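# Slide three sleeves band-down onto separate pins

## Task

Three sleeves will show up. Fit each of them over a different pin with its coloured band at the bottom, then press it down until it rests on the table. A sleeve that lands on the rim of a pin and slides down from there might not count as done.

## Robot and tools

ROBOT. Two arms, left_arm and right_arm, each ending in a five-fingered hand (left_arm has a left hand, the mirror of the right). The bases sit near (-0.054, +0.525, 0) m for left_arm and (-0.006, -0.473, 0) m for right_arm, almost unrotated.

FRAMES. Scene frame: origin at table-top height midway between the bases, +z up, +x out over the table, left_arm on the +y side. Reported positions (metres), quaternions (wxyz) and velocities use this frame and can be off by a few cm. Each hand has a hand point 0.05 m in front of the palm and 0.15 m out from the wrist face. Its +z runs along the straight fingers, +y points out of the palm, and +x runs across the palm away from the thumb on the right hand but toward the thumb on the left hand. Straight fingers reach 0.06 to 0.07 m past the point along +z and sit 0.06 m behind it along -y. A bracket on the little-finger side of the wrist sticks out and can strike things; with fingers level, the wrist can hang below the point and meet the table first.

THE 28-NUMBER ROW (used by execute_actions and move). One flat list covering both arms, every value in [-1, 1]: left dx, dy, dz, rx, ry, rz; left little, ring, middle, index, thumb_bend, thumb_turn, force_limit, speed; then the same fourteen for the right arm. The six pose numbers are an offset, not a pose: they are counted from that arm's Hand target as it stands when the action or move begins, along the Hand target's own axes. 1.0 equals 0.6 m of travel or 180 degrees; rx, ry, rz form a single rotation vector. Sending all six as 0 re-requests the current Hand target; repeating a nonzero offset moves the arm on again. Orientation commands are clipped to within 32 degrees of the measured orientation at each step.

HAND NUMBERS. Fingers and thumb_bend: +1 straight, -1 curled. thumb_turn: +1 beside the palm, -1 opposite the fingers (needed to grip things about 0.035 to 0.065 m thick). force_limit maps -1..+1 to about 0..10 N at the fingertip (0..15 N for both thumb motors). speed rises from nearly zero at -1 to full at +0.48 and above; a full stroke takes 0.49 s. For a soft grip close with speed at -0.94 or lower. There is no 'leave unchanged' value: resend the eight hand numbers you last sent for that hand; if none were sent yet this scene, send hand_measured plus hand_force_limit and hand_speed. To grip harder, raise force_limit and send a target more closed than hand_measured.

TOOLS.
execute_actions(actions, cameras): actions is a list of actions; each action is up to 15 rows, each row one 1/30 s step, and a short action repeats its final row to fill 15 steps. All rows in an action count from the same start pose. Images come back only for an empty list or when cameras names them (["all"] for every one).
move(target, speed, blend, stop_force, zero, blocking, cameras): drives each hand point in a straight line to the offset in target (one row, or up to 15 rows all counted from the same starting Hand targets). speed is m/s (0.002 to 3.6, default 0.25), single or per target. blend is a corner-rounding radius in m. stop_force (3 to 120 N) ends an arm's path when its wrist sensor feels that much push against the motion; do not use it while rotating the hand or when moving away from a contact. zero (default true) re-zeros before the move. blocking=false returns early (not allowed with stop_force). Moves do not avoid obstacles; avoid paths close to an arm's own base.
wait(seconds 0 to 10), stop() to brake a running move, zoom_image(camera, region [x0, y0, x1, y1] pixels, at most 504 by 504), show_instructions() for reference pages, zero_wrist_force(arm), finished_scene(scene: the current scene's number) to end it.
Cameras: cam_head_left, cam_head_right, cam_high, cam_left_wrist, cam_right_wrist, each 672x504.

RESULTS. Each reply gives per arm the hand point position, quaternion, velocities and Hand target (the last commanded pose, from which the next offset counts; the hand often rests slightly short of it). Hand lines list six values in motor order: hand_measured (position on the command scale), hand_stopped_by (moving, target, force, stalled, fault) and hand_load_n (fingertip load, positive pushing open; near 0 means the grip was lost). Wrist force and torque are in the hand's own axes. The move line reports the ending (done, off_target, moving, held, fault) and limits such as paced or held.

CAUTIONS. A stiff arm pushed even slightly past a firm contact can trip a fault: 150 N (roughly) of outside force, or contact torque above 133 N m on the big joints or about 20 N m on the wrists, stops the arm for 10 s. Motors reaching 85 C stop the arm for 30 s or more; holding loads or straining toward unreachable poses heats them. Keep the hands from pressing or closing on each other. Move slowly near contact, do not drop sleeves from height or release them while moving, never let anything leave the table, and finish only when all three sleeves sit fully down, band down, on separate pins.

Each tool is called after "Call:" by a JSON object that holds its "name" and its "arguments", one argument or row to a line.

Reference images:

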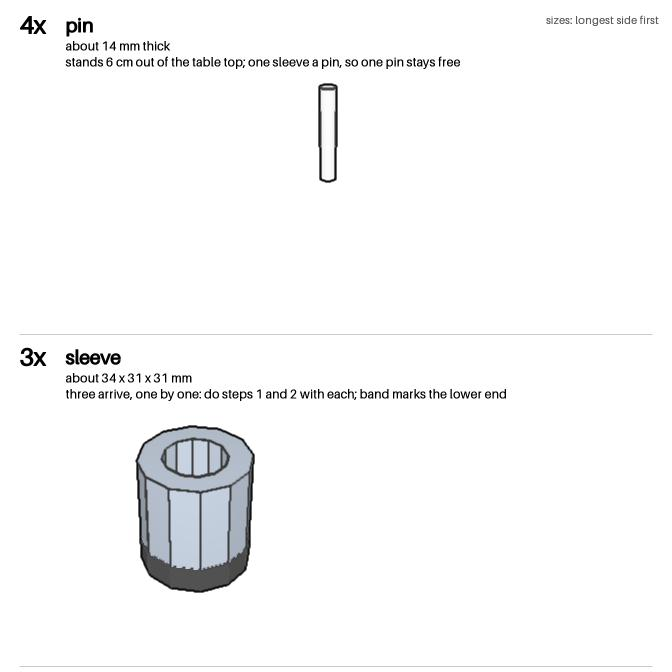

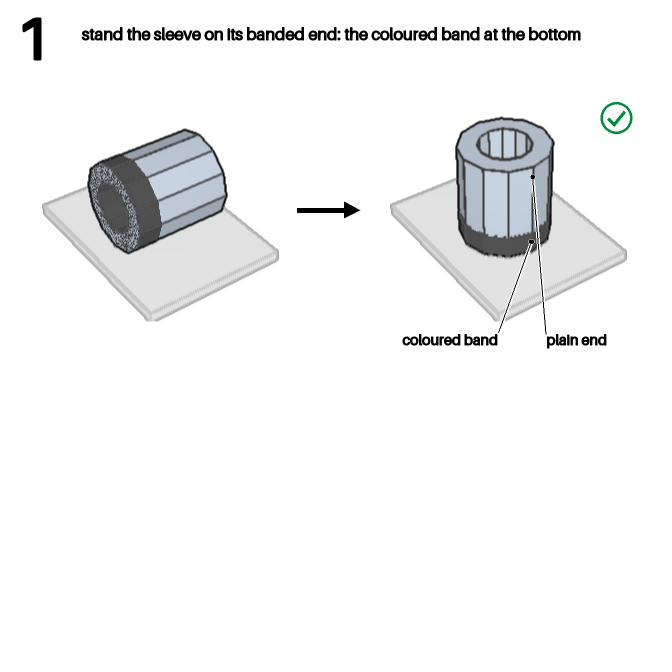

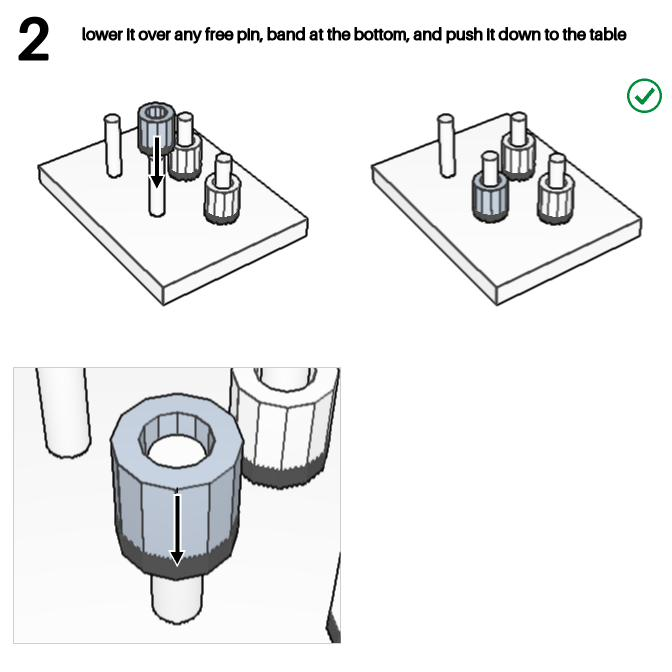

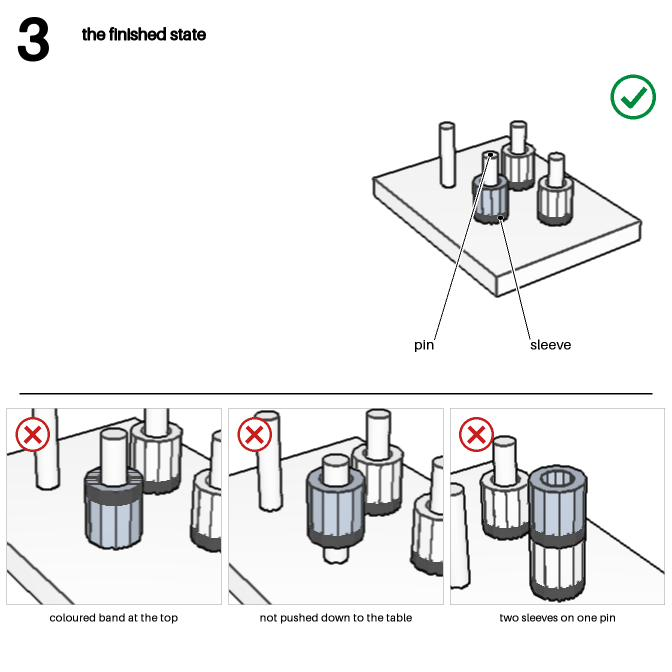

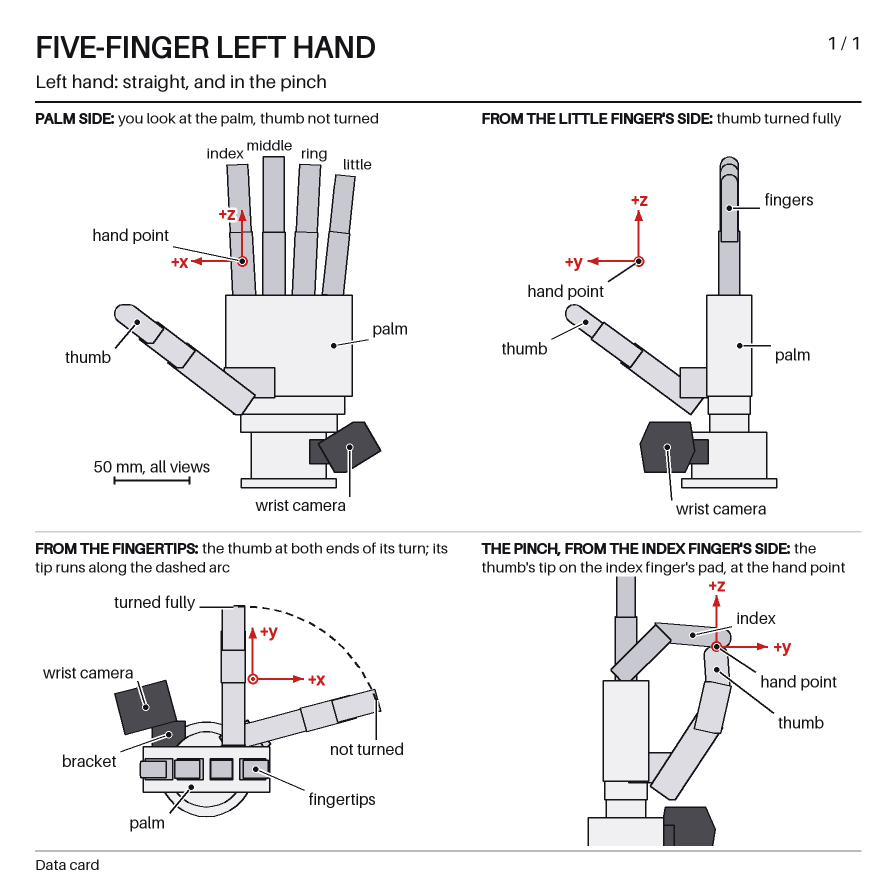

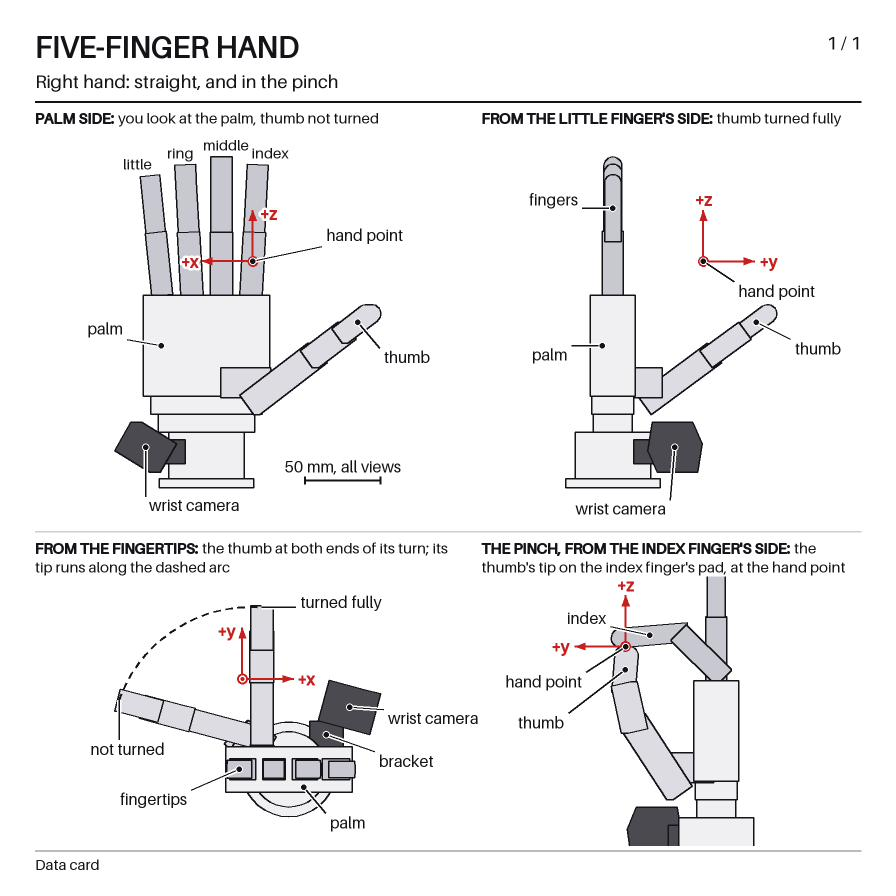

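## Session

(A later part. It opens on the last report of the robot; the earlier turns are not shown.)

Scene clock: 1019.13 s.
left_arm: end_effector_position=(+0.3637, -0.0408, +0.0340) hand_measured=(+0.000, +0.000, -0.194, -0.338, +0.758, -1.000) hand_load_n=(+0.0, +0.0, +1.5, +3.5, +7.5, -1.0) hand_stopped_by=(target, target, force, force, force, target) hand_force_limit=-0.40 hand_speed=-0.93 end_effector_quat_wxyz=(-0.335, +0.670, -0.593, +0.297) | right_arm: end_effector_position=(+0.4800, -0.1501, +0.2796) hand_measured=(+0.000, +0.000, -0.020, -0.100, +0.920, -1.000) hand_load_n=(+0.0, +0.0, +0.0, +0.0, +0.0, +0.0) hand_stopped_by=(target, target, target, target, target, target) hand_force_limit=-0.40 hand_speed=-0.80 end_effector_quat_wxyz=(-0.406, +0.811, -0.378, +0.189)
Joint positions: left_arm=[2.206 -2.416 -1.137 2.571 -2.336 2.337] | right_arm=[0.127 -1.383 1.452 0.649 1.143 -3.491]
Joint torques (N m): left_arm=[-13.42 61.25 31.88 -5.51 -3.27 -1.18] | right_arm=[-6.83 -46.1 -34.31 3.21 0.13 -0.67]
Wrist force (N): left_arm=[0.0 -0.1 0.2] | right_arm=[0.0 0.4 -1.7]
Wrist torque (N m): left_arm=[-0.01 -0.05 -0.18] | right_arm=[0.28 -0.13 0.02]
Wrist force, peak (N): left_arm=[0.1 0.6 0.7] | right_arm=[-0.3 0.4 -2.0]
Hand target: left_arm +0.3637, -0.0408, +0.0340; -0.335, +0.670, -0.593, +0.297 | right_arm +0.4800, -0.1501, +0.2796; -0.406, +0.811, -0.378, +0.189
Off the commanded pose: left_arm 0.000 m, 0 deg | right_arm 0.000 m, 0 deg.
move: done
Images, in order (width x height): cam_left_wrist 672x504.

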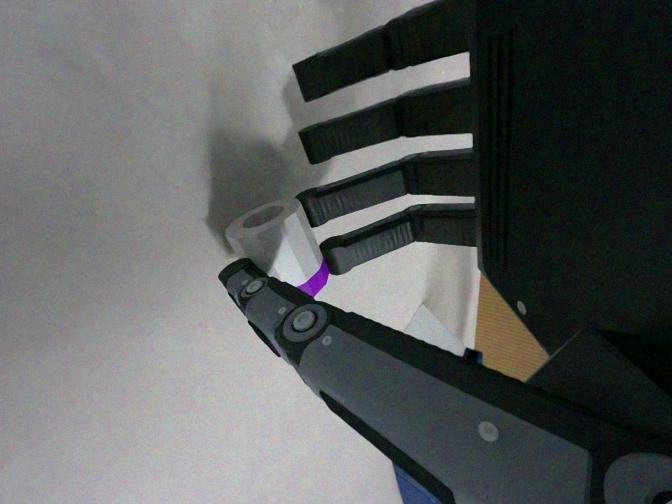

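Call:
{"name": "move", "arguments": {
  "target": [
    [0,-0.0133,-0.01,0,0,0,0.0,0.0,-0.35,-0.35,0.4,-1,-0.4,-0.93,0,0,0,0,0,0,0.0,0.0,-0.02,-0.1,0.92,-1,-0.4,-0.8]
  ],
  "speed": 0.03,
  "cameras": ["cam_left_wrist"]
}}

Call:
{"name": "zoom_image", "arguments": {
  "camera": "cam_left_wrist",
  "region": [190, 160, 360, 310]
}}

Scene clock: 1022.93 s.
left_arm: end_effector_position=(+0.3637, -0.0408, +0.0442) hand_measured=(+0.000, +0.000, -0.194, -0.338, +0.758, -1.000) hand_load_n=(+0.0, +0.0, +1.5, +3.5, +7.5, -1.0) hand_stopped_by=(target, target, force, force, force, target) hand_force_limit=-0.40 hand_speed=-0.93 end_effector_quat_wxyz=(-0.335, +0.670, -0.593, +0.297) | right_arm: end_effector_position=(+0.4800, -0.1501, +0.2796) hand_measured=(+0.000, +0.000, -0.020, -0.100, +0.920, -1.000) hand_load_n=(+0.5, +0.0, -0.5, +0.0, +0.5, +0.0) hand_stopped_by=(target, target, target, target, target, target) hand_force_limit=-0.40 hand_speed=-0.80 end_effector_quat_wxyz=(-0.406, +0.811, -0.378, +0.189)
Joint positions: left_arm=[2.206 -2.406 -1.128 2.552 -2.336 2.337] | right_arm=[0.127 -1.383 1.452 0.649 1.143 -3.491]
Joint torques (N m): left_arm=[-12.98 60.09 20.46 -0.76 -3.22 -0.68] | right_arm=[-6.56 -45.38 -34.36 3.12 0.28 -0.68]
Wrist force (N): left_arm=[0.3 0.5 0.5] | right_arm=[-0.5 0.2 -1.7]
Wrist torque (N m): left_arm=[0.03 -0.09 -0.17] | right_arm=[0.24 -0.06 -0.02]
Wrist force, peak (N): left_arm=[0.0 0.9 0.7] | right_arm=[-0.3 0.1 -2.0]
Hand target: left_arm +0.3637, -0.0408, +0.0440; -0.335, +0.670, -0.593, +0.297 | right_arm +0.4800, -0.1501, +0.2796; -0.406, +0.811, -0.378, +0.189
Off the commanded pose: left_arm 0.000 m, 0 deg | right_arm 0.000 m, 0 deg.
move: done
Images, in order (width x height): cam_left_wrist 672x504.

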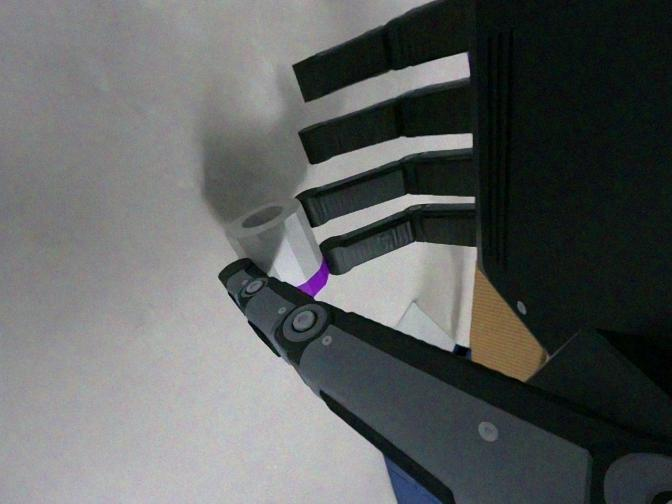

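Scaled by 2.965 from the camera's 672x504 image, which has a finer 960x720 frame.

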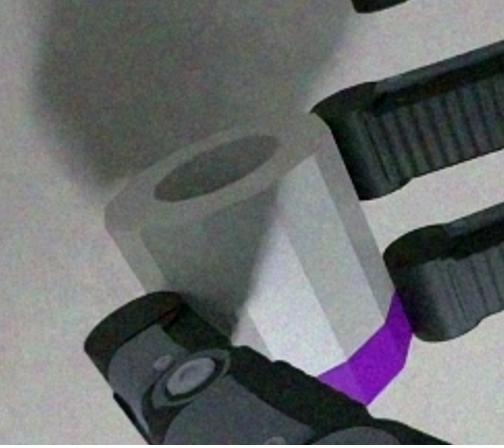

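Call:
{"name": "move", "arguments": {
  "target": [
    [0,-0.168,-0.126,0,0,0,0.0,0.0,-0.35,-0.35,0.4,-1,-0.4,-0.93,0,0,0,0,0,0,0.0,0.0,-0.02,-0.1,0.92,-1,-0.4,-0.8]
  ],
  "speed": 0.07,
  "cameras": ["cam_left_wrist"]
}}

Scene clock: 1042.23 s.
left_arm: end_effector_position=(+0.3637, -0.0407, +0.1701) hand_measured=(+0.000, +0.000, -0.194, -0.338, +0.758, -1.000) hand_load_n=(+0.0, +0.0, +1.5, +3.0, +7.5, -1.0) hand_stopped_by=(target, target, force, force, force, target) hand_force_limit=-0.40 hand_speed=-0.93 end_effector_quat_wxyz=(-0.335, +0.670, -0.593, +0.297) | right_arm: end_effector_position=(+0.4800, -0.1501, +0.2796) hand_measured=(+0.000, +0.000, -0.020, -0.100, +0.920, -1.000) hand_load_n=(+0.0, +0.0, +0.0, +0.0, +0.0, +0.0) hand_stopped_by=(target, target, target, target, target, target) hand_force_limit=-0.40 hand_speed=-0.80 end_effector_quat_wxyz=(-0.406, +0.811, -0.378, +0.189)
Joint positions: left_arm=[2.206 -2.317 -0.955 2.29 -2.335 2.337] | right_arm=[0.127 -1.383 1.452 0.649 1.143 -3.491]
Joint torques (N m): left_arm=[9.21 59.25 15.97 0.53 -0.73 -1.21] | right_arm=[-6.4 -45.24 -34.5 3.13 0.52 -0.65]
Wrist force (N): left_arm=[0.2 0.5 0.1] | right_arm=[-0.3 0.1 -1.7]
Wrist torque (N m): left_arm=[0.03 -0.08 -0.15] | right_arm=[0.24 -0.09 -0.01]
Wrist force, peak (N): left_arm=[0.2 1.3 1.2] | right_arm=[-0.2 0.5 -2.2]
Hand target: left_arm +0.3637, -0.0407, +0.1700; -0.335, +0.670, -0.593, +0.297 | right_arm +0.4800, -0.1501, +0.2796; -0.406, +0.811, -0.378, +0.189
Off the commanded pose: left_arm 0.000 m, 0 deg | right_arm 0.000 m, 0 deg.
move: done
Images, in order (width x height): cam_left_wrist 672x504.

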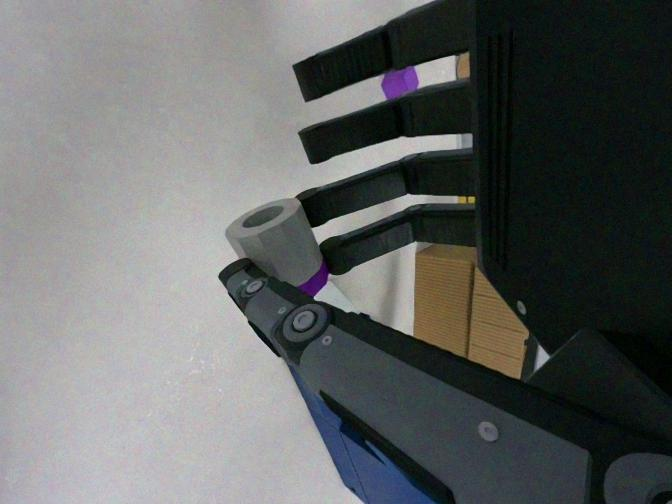

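Call:
{"name": "move", "arguments": {
  "target": [
    [-0.0938,-0.0422,-0.027,0.3855,0.1588,0.5794,0.0,0.0,-0.35,-0.35,0.4,-1,-0.4,-0.93,0,0,0,0,0,0,0.0,0.0,-0.02,-0.1,0.92,-1,-0.4,-0.8]
  ],
  "speed": 0.2,
  "cameras": ["all"]
}}

Scene clock: 1050.57 s.
left_arm: end_effector_position=(+0.3591, +0.0156, +0.1999) hand_measured=(+0.000, +0.000, -0.194, -0.338, +0.758, -1.000) hand_load_n=(+0.0, +0.0, +1.5, +3.5, +7.5, -1.0) hand_stopped_by=(target, target, force, force, force, target) hand_force_limit=-0.40 hand_speed=-0.93 end_effector_quat_wxyz=(+0.569, +0.364, +0.670, -0.307) | right_arm: end_effector_position=(+0.4800, -0.1501, +0.2796) hand_measured=(+0.000, +0.000, -0.020, -0.100, +0.920, -1.000) hand_load_n=(+0.0, +0.0, +0.0, +0.0, +0.0, +0.0) hand_stopped_by=(target, target, target, target, target, target) hand_force_limit=-0.40 hand_speed=-0.80 end_effector_quat_wxyz=(-0.406, +0.811, -0.378, +0.189)
Joint positions: left_arm=[2.487 -1.75 -1.961 3.537 -1.228 4.775] | right_arm=[0.127 -1.383 1.452 0.649 1.143 -3.491]
Joint torques (N m): left_arm=[-12.74 29.79 33.08 4.2 0.45 0.97] | right_arm=[-6.46 -45.31 -34.61 3.05 0.59 -0.81]
Wrist force (N): left_arm=[1.4 0.2 0.0] | right_arm=[-0.1 0.3 -1.6]
Wrist torque (N m): left_arm=[-0.02 -0.25 -0.08] | right_arm=[0.26 -0.11 0.01]
Wrist force, peak (N): left_arm=[0.6 1.8 -0.4] | right_arm=[-0.6 0.5 -2.1]
Hand target: left_arm +0.3590, +0.0155, +0.1999; +0.569, +0.364, +0.670, -0.307 | right_arm +0.4800, -0.1501, +0.2796; -0.406, +0.811, -0.378, +0.189
Off the commanded pose: left_arm 0.000 m, 0 deg | right_arm 0.000 m, 0 deg.
move: done

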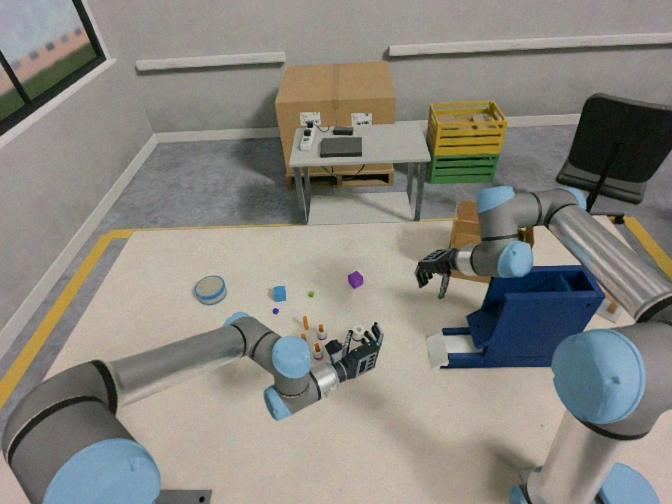

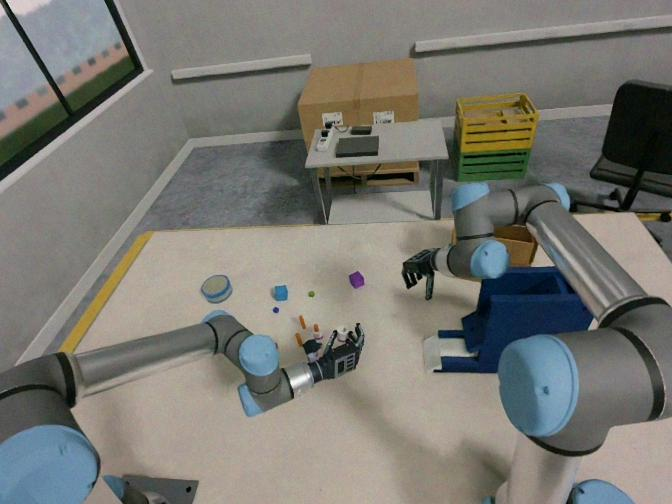

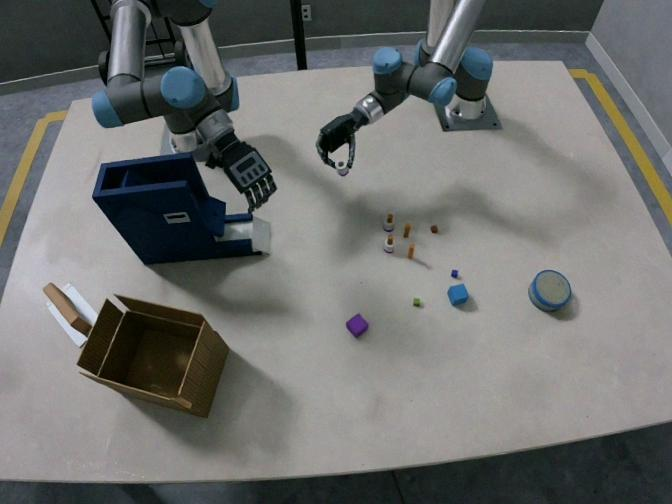

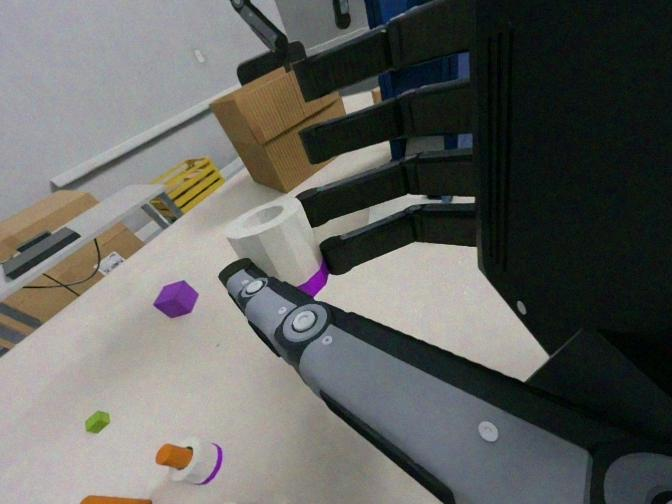

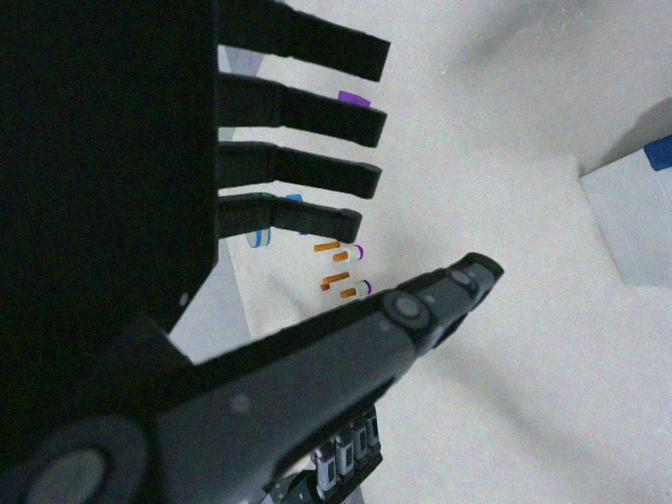

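Call:
{"name": "zoom_image", "arguments": {
  "camera": "cam_high",
  "region": [300, 100, 400, 200]
}}

Call:
{"name": "zoom_image", "arguments": {
  "camera": "cam_head_left",
  "region": [310, 310, 390, 390]
}}

Call:
{"name": "zoom_image", "arguments": {
  "camera": "cam_head_right",
  "region": [300, 310, 380, 390]
}}

Call:
{"name": "zoom_image", "arguments": {
  "camera": "cam_left_wrist",
  "region": [190, 160, 360, 310]
}}

Scaled by 5.040 from the camera's 672x504 image, which has a finer 960x720 frame.

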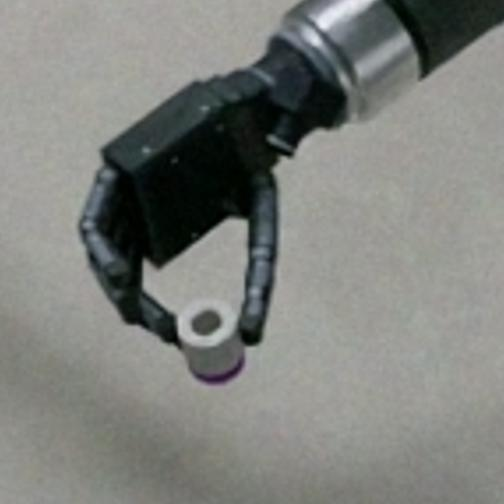

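Scaled by 6.300 from the camera's 672x504 image, which has a finer 960x720 frame.

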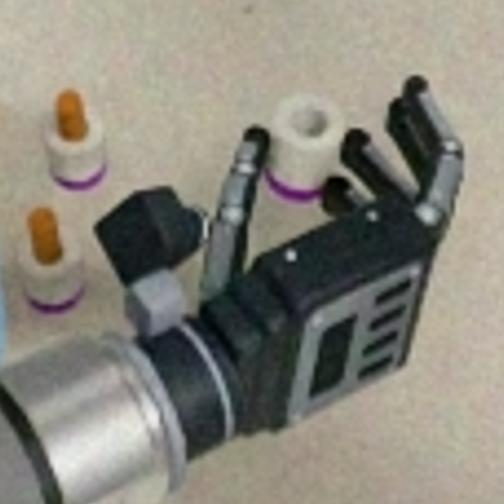

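Scaled by 6.300 from the camera's 672x504 image, which has a finer 960x720 frame.

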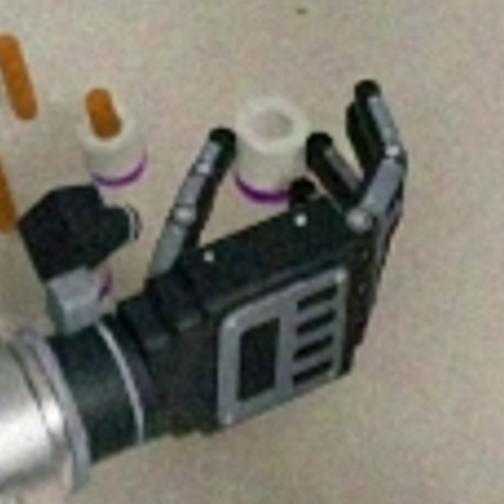

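Scaled by 2.965 from the camera's 672x504 image, which has a finer 960x720 frame.

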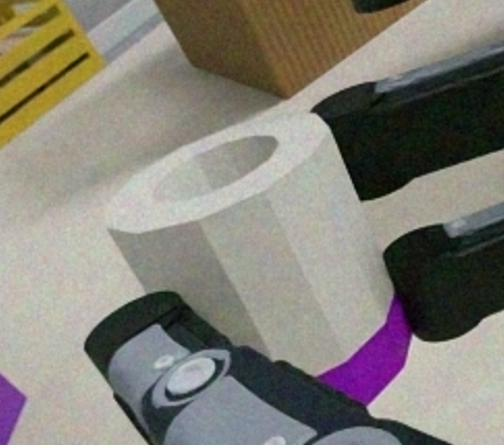

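Call:
{"name": "move", "arguments": {
  "target": [
    [0,0,0,0.0053,-0.0511,-0.033,0.0,0.0,-0.35,-0.35,0.4,-1,-0.4,-0.93,0,0,0,0,0,0,0.0,0.0,-0.02,-0.1,0.92,-1,-0.4,-0.8]
  ],
  "speed": 0.1,
  "cameras": ["all"]
}}

Call:
{"name": "zoom_image", "arguments": {
  "camera": "cam_high",
  "region": [310, 140, 370, 200]
}}

Call:
{"name": "zoom_image", "arguments": {
  "camera": "cam_head_left",
  "region": [310, 310, 390, 390]
}}

Call:
{"name": "zoom_image", "arguments": {
  "camera": "cam_head_right",
  "region": [300, 310, 380, 390]
}}

Scene clock: 1060.70 s.
left_arm: end_effector_position=(+0.3591, +0.0156, +0.1999) hand_measured=(+0.000, +0.000, -0.194, -0.338, +0.758, -1.000) hand_load_n=(+0.0, +0.0, +1.5, +3.5, +7.5, -1.0) hand_stopped_by=(target, target, force, force, force, target) hand_force_limit=-0.40 hand_speed=-0.93 end_effector_quat_wxyz=(+0.602, +0.308, +0.638, -0.370) | right_arm: end_effector_position=(+0.4800, -0.1501, +0.2796) hand_measured=(+0.000, +0.000, -0.020, -0.100, +0.920, -1.000) hand_load_n=(+0.0, +0.0, +0.0, +0.0, +0.0, +0.0) hand_stopped_by=(target, target, target, target, target, target) hand_force_limit=-0.40 hand_speed=-0.80 end_effector_quat_wxyz=(-0.406, +0.811, -0.378, +0.189)
Joint positions: left_arm=[2.509 -1.743 -2.07 3.81 -1.192 4.613] | right_arm=[0.127 -1.383 1.452 0.649 1.143 -3.491]
Joint torques (N m): left_arm=[-6.92 29.12 31.83 1.03 -1.96 -0.65] | right_arm=[-6.6 -45.35 -34.03 3.11 0.75 -0.84]
Wrist force (N): left_arm=[1.3 0.4 -0.4] | right_arm=[-0.3 0.4 -2.0]
Wrist torque (N m): left_arm=[0.02 -0.25 -0.04] | right_arm=[0.29 -0.09 0.00]
Wrist force, peak (N): left_arm=[1.6 0.4 -0.5] | right_arm=[-0.2 0.2 -2.2]
Hand target: left_arm +0.3590, +0.0155, +0.1999; +0.602, +0.308, +0.637, -0.370 | right_arm +0.4800, -0.1501, +0.2796; -0.406, +0.811, -0.378, +0.189
Off the commanded pose: left_arm 0.000 m, 0 deg | right_arm 0.000 m, 0 deg.
move: done

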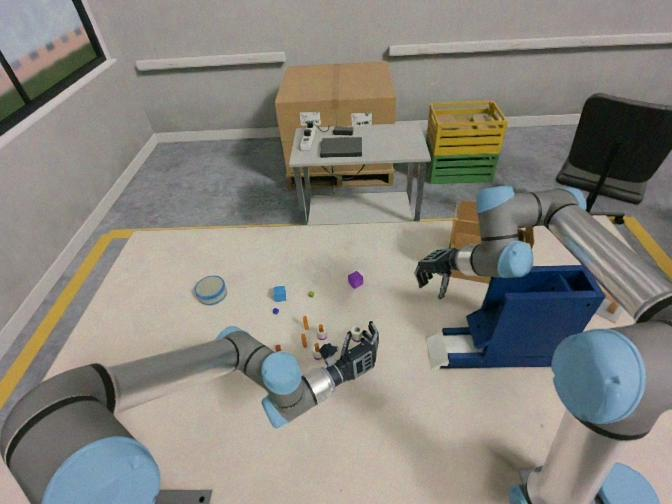

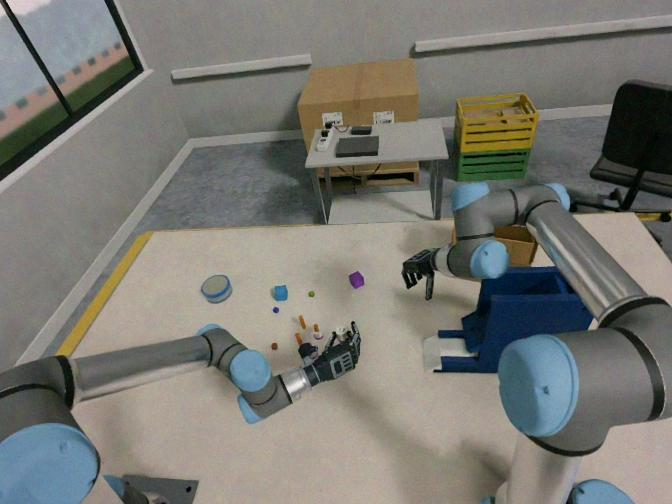

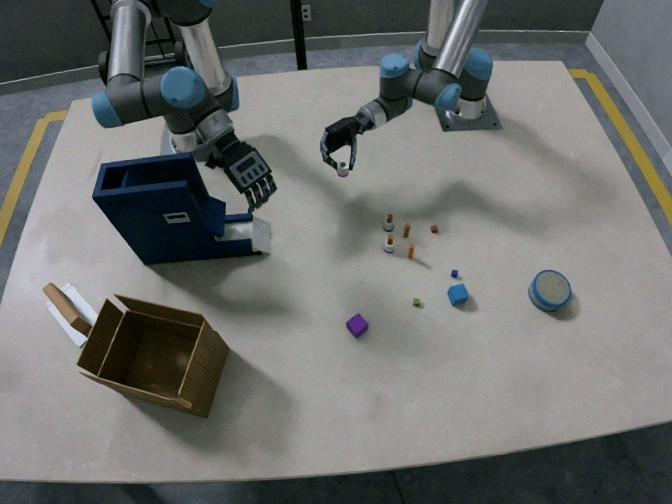

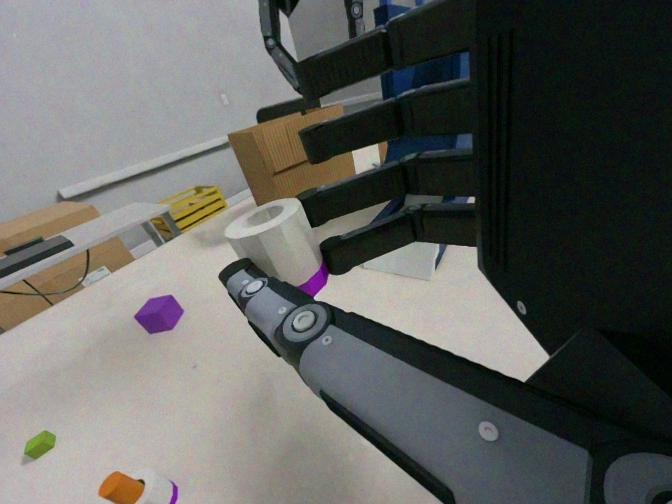

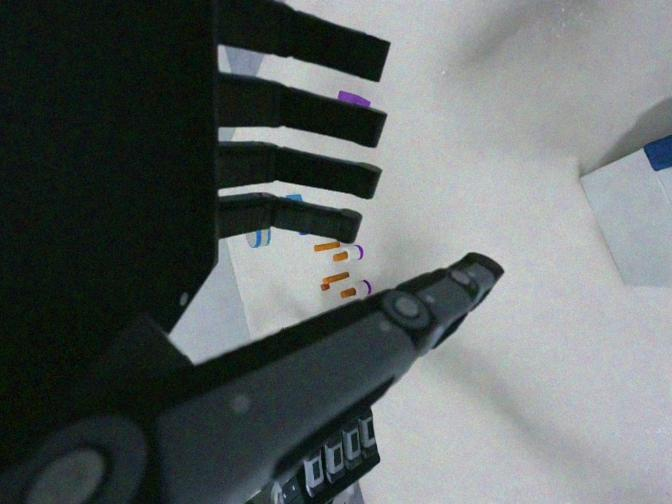

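Scaled by 8.400 from the camera's 672x504 image, which has a finer 960x720 frame.

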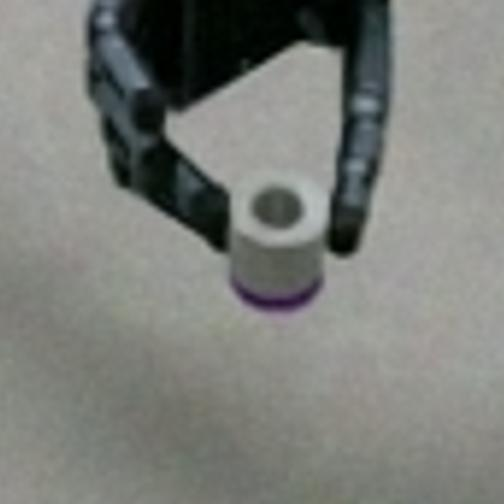

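Scaled by 6.300 from the camera's 672x504 image, which has a finer 960x720 frame.

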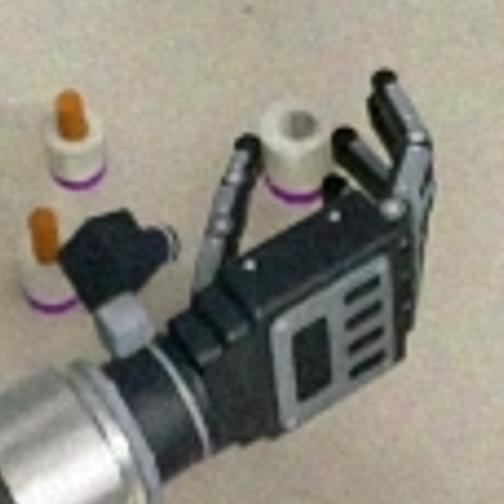

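Scaled by 6.300 from the camera's 672x504 image, which has a finer 960x720 frame.

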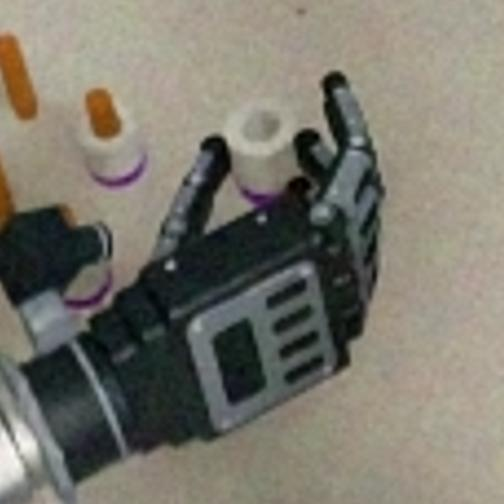

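Call:
{"name": "move", "arguments": {
  "target": [
    [0.2573,0.0262,0.001,0,0,0,0.0,0.0,-0.35,-0.35,0.4,-1,-0.4,-0.93,0,0,0,0,0,0,0.0,0.0,-0.02,-0.1,0.92,-1,-0.4,-0.8]
  ],
  "speed": 0.12
}}

Call:
{"name": "move", "arguments": {
  "target": [
    [0.07,0.0071,0.0003,0,0,0,0.0,0.0,-0.35,-0.35,0.4,-1,-0.4,-0.93,0,0,0,0,0,0,0.0,0.0,-0.02,-0.1,0.92,-1,-0.4,-0.8]
  ],
  "speed": 0.015,
  "stop_force": 3.5,
  "cameras": ["all"]
}}

Call:
{"name": "zoom_image", "arguments": {
  "camera": "cam_left_wrist",
  "region": [190, 160, 400, 360]
}}

Scene clock: 1072.70 s.
left_arm: end_effector_position=(+0.3592, +0.0154, +0.0448) hand_measured=(+0.000, +0.000, -0.194, -0.338, +0.758, -1.000) hand_load_n=(+0.0, +0.0, +1.5, +3.5, +7.5, -1.0) hand_stopped_by=(target, target, force, force, force, target) hand_force_limit=-0.40 hand_speed=-0.93 end_effector_quat_wxyz=(+0.602, +0.308, +0.638, -0.370) | right_arm: end_effector_position=(+0.4800, -0.1501, +0.2796) hand_measured=(+0.000, +0.000, -0.020, -0.100, +0.920, -1.000) hand_load_n=(+0.0, +0.0, +0.0, +0.0, +0.0, -0.5) hand_stopped_by=(target, target, target, target, target, target) hand_force_limit=-0.40 hand_speed=-0.80 end_effector_quat_wxyz=(-0.406, +0.811, -0.378, +0.189)
Joint positions: left_arm=[2.509 -2.079 -2.176 4.252 -1.192 4.613] | right_arm=[0.127 -1.383 1.452 0.649 1.143 -3.491]
Joint torques (N m): left_arm=[2.64 36.11 22.24 1.19 -0.18 -1.17] | right_arm=[-6.77 -44.6 -34.31 3.17 1 -0.85]
Wrist force (N): left_arm=[1.0 0.4 -0.1] | right_arm=[-0.2 0.3 -1.6]
Wrist torque (N m): left_arm=[0.03 -0.20 -0.05] | right_arm=[0.25 -0.10 0.00]
Wrist force, peak (N): left_arm=[2.4 0.5 -0.1] | right_arm=[-0.4 0.5 -2.1]
Hand target: left_arm +0.3592, +0.0154, +0.0448; +0.602, +0.308, +0.637, -0.370 | right_arm +0.4800, -0.1501, +0.2796; -0.406, +0.811, -0.378, +0.189
Off the commanded pose: left_arm 0.000 m, 0 deg | right_arm 0.000 m, 0 deg.
move: done

Scene clock: 1075.73 s.
left_arm: end_effector_position=(+0.3593, +0.0154, +0.0109) hand_measured=(+0.000, +0.000, -0.194, -0.338, +0.756, -1.000) hand_load_n=(+0.0, +0.0, +0.0, +0.0, +0.0, +0.0) hand_stopped_by=(target, target, force, force, force, target) hand_force_limit=-0.40 hand_speed=-0.93 end_effector_quat_wxyz=(+0.602, +0.308, +0.637, -0.370) | right_arm: end_effector_position=(+0.4800, -0.1501, +0.2796) hand_measured=(+0.000, +0.000, -0.020, -0.100, +0.920, -1.000) hand_load_n=(+0.0, +0.0, +0.0, +0.0, +0.0, +0.0) hand_stopped_by=(target, target, target, target, target, target) hand_force_limit=-0.40 hand_speed=-0.80 end_effector_quat_wxyz=(-0.406, +0.811, -0.378, +0.189)
Joint positions: left_arm=[2.509 -2.168 -2.176 4.341 -1.192 4.613] | right_arm=[0.127 -1.383 1.452 0.649 1.143 -3.491]
Joint torques (N m): left_arm=[-11.5 47.76 1.63 1.55 -2.05 -0.15] | right_arm=[-6.79 -44.34 -34.56 3.11 0.99 -1.01]
Wrist force (N): left_arm=[0.3 0.4 0.0] | right_arm=[-0.2 0.3 -1.7]
Wrist torque (N m): left_arm=[0.00 -0.22 -0.10] | right_arm=[0.26 -0.10 0.01]
Wrist force, peak (N): left_arm=[-6.2 -1.9 -1.1] | right_arm=[-0.1 0.3 -2.1]
Hand target: left_arm +0.3593, +0.0154, +0.0109; +0.602, +0.308, +0.637, -0.370 (not the last commanded pose) | right_arm +0.4800, -0.1501, +0.2796; -0.406, +0.811, -0.378, +0.189
Off the commanded pose: left_arm 0.008 m, 0 deg | right_arm 0.000 m, 0 deg.
move: contact (left_arm)

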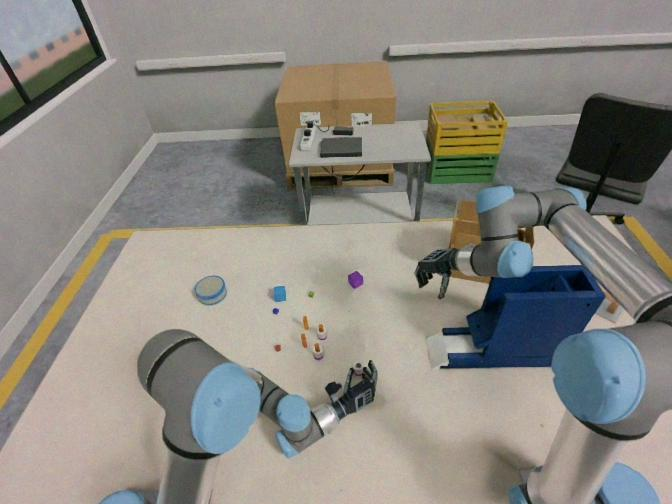

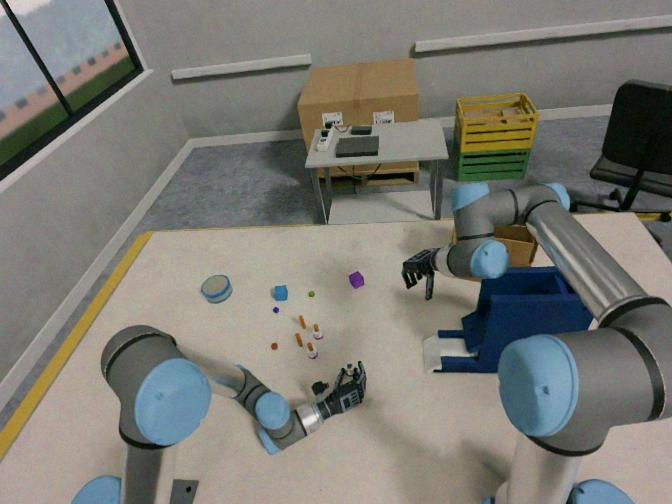

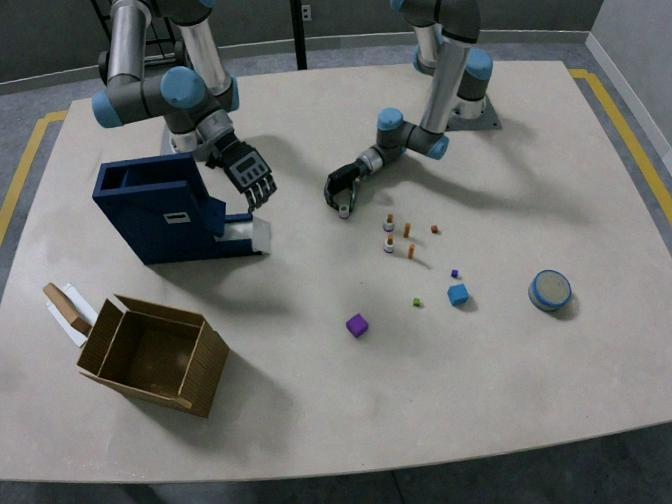

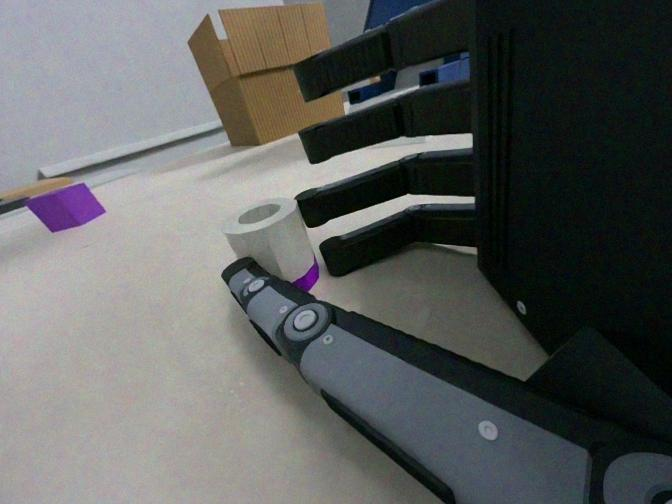

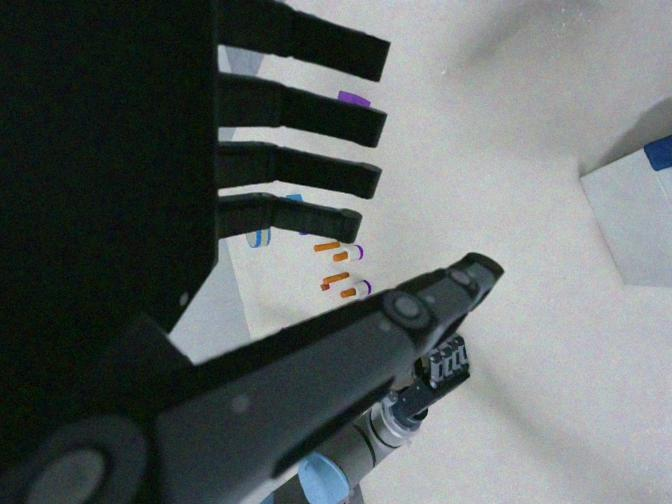

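Scaled by 2.400 from the camera's 672x504 image, which has a finer 960x720 frame.

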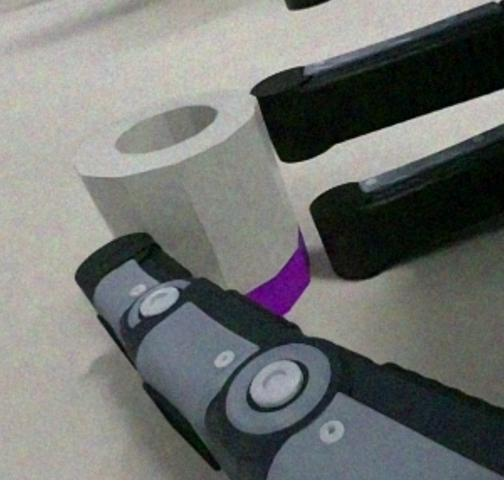

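Call:
{"name": "execute_actions", "arguments": {
  "actions": [
    [[0,0,0,0,0,0,0.0,0.0,0.1,0.1,1.0,-1,-0.4,-0.7,0,0,0,0,0,0,0.0,0.0,-0.02,-0.1,0.92,-1,-0.4,-0.8]]
  ],
  "cameras": ["cam_left_wrist","cam_head_left","cam_head_right","cam_high"]
}}

Scene clock: 1089.33 s.
left_arm: end_effector_position=(+0.3593, +0.0154, +0.0110) hand_measured=(+0.000, +0.000, +0.100, +0.098, +1.000, -1.000) hand_load_n=(+0.0, +0.0, +0.0, -5.5, +0.0, +0.0) hand_stopped_by=(target, target, target, target, target, target) hand_force_limit=-0.40 hand_speed=-0.70 end_effector_quat_wxyz=(+0.602, +0.308, +0.637, -0.370) | right_arm: end_effector_position=(+0.4800, -0.1501, +0.2796) hand_measured=(+0.000, +0.000, -0.020, -0.100, +0.920, -1.000) hand_load_n=(+0.0, +0.0, +0.0, +0.0, +0.0, +0.0) hand_stopped_by=(target, target, target, target, target, target) hand_force_limit=-0.40 hand_speed=-0.80 end_effector_quat_wxyz=(-0.406, +0.811, -0.378, +0.189)
Joint positions: left_arm=[2.509 -2.168 -2.176 4.341 -1.192 4.613] | right_arm=[0.127 -1.383 1.452 0.649 1.143 -3.491]
Joint torques (N m): left_arm=[-4.66 37.73 1.36 -1.73 -1.08 0.31] | right_arm=[-6.47 -43.79 -34.03 3.17 1.39 -0.91]
Wrist force (N): left_arm=[-9.2 2.4 -3.9] | right_arm=[-0.2 0.3 -1.8]
Wrist torque (N m): left_arm=[0.06 -0.49 -0.13] | right_arm=[0.27 -0.10 0.02]
Wrist force, peak (N): left_arm=[-9.8 1.8 -4.3] | right_arm=[-0.1 0.2 -2.2]
Hand target: left_arm +0.3593, +0.0154, +0.0109; +0.602, +0.308, +0.637, -0.370 | right_arm +0.4800, -0.1501, +0.2796; -0.406, +0.811, -0.378, +0.189
Off the commanded pose: left_arm 0.000 m, 0 deg | right_arm 0.000 m, 0 deg.
Images, in order (width x height): cam_head_left 672x504, cam_head_right 672x504, cam_high 672x504, cam_left_wrist 672x504.

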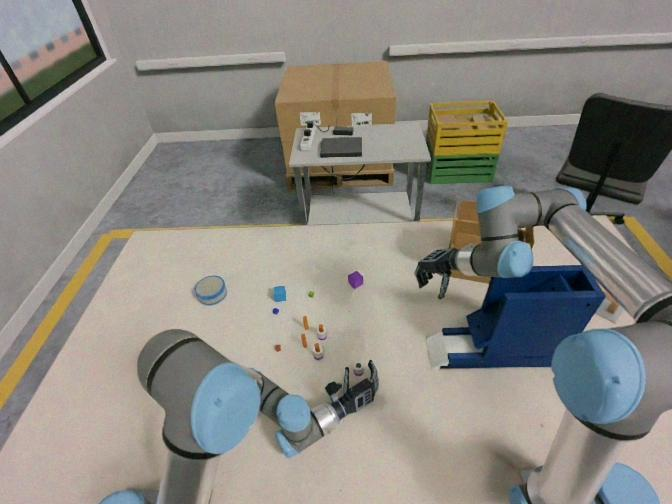

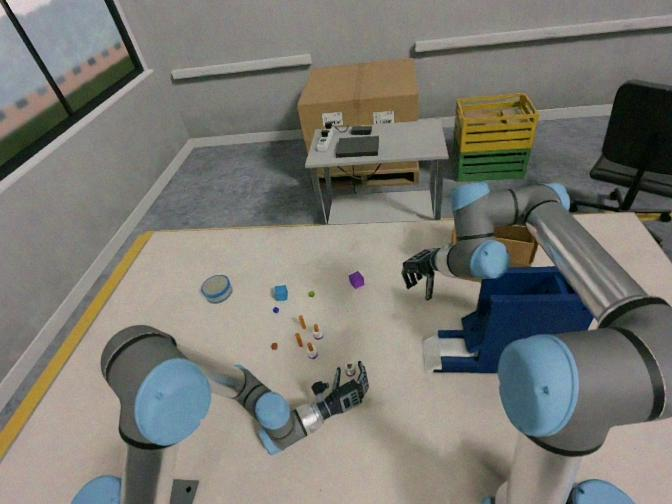

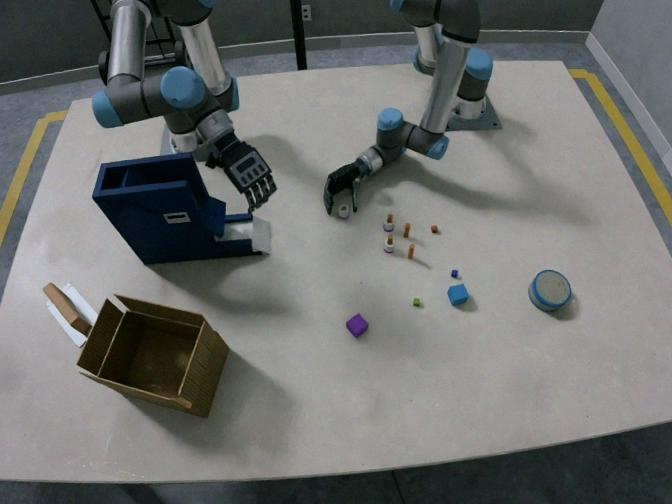

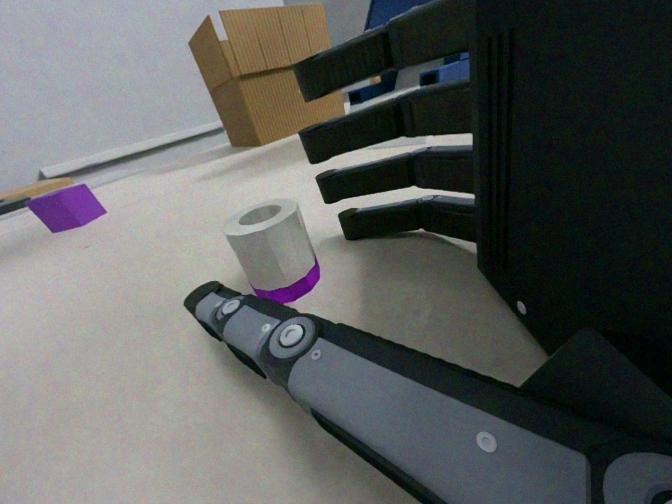

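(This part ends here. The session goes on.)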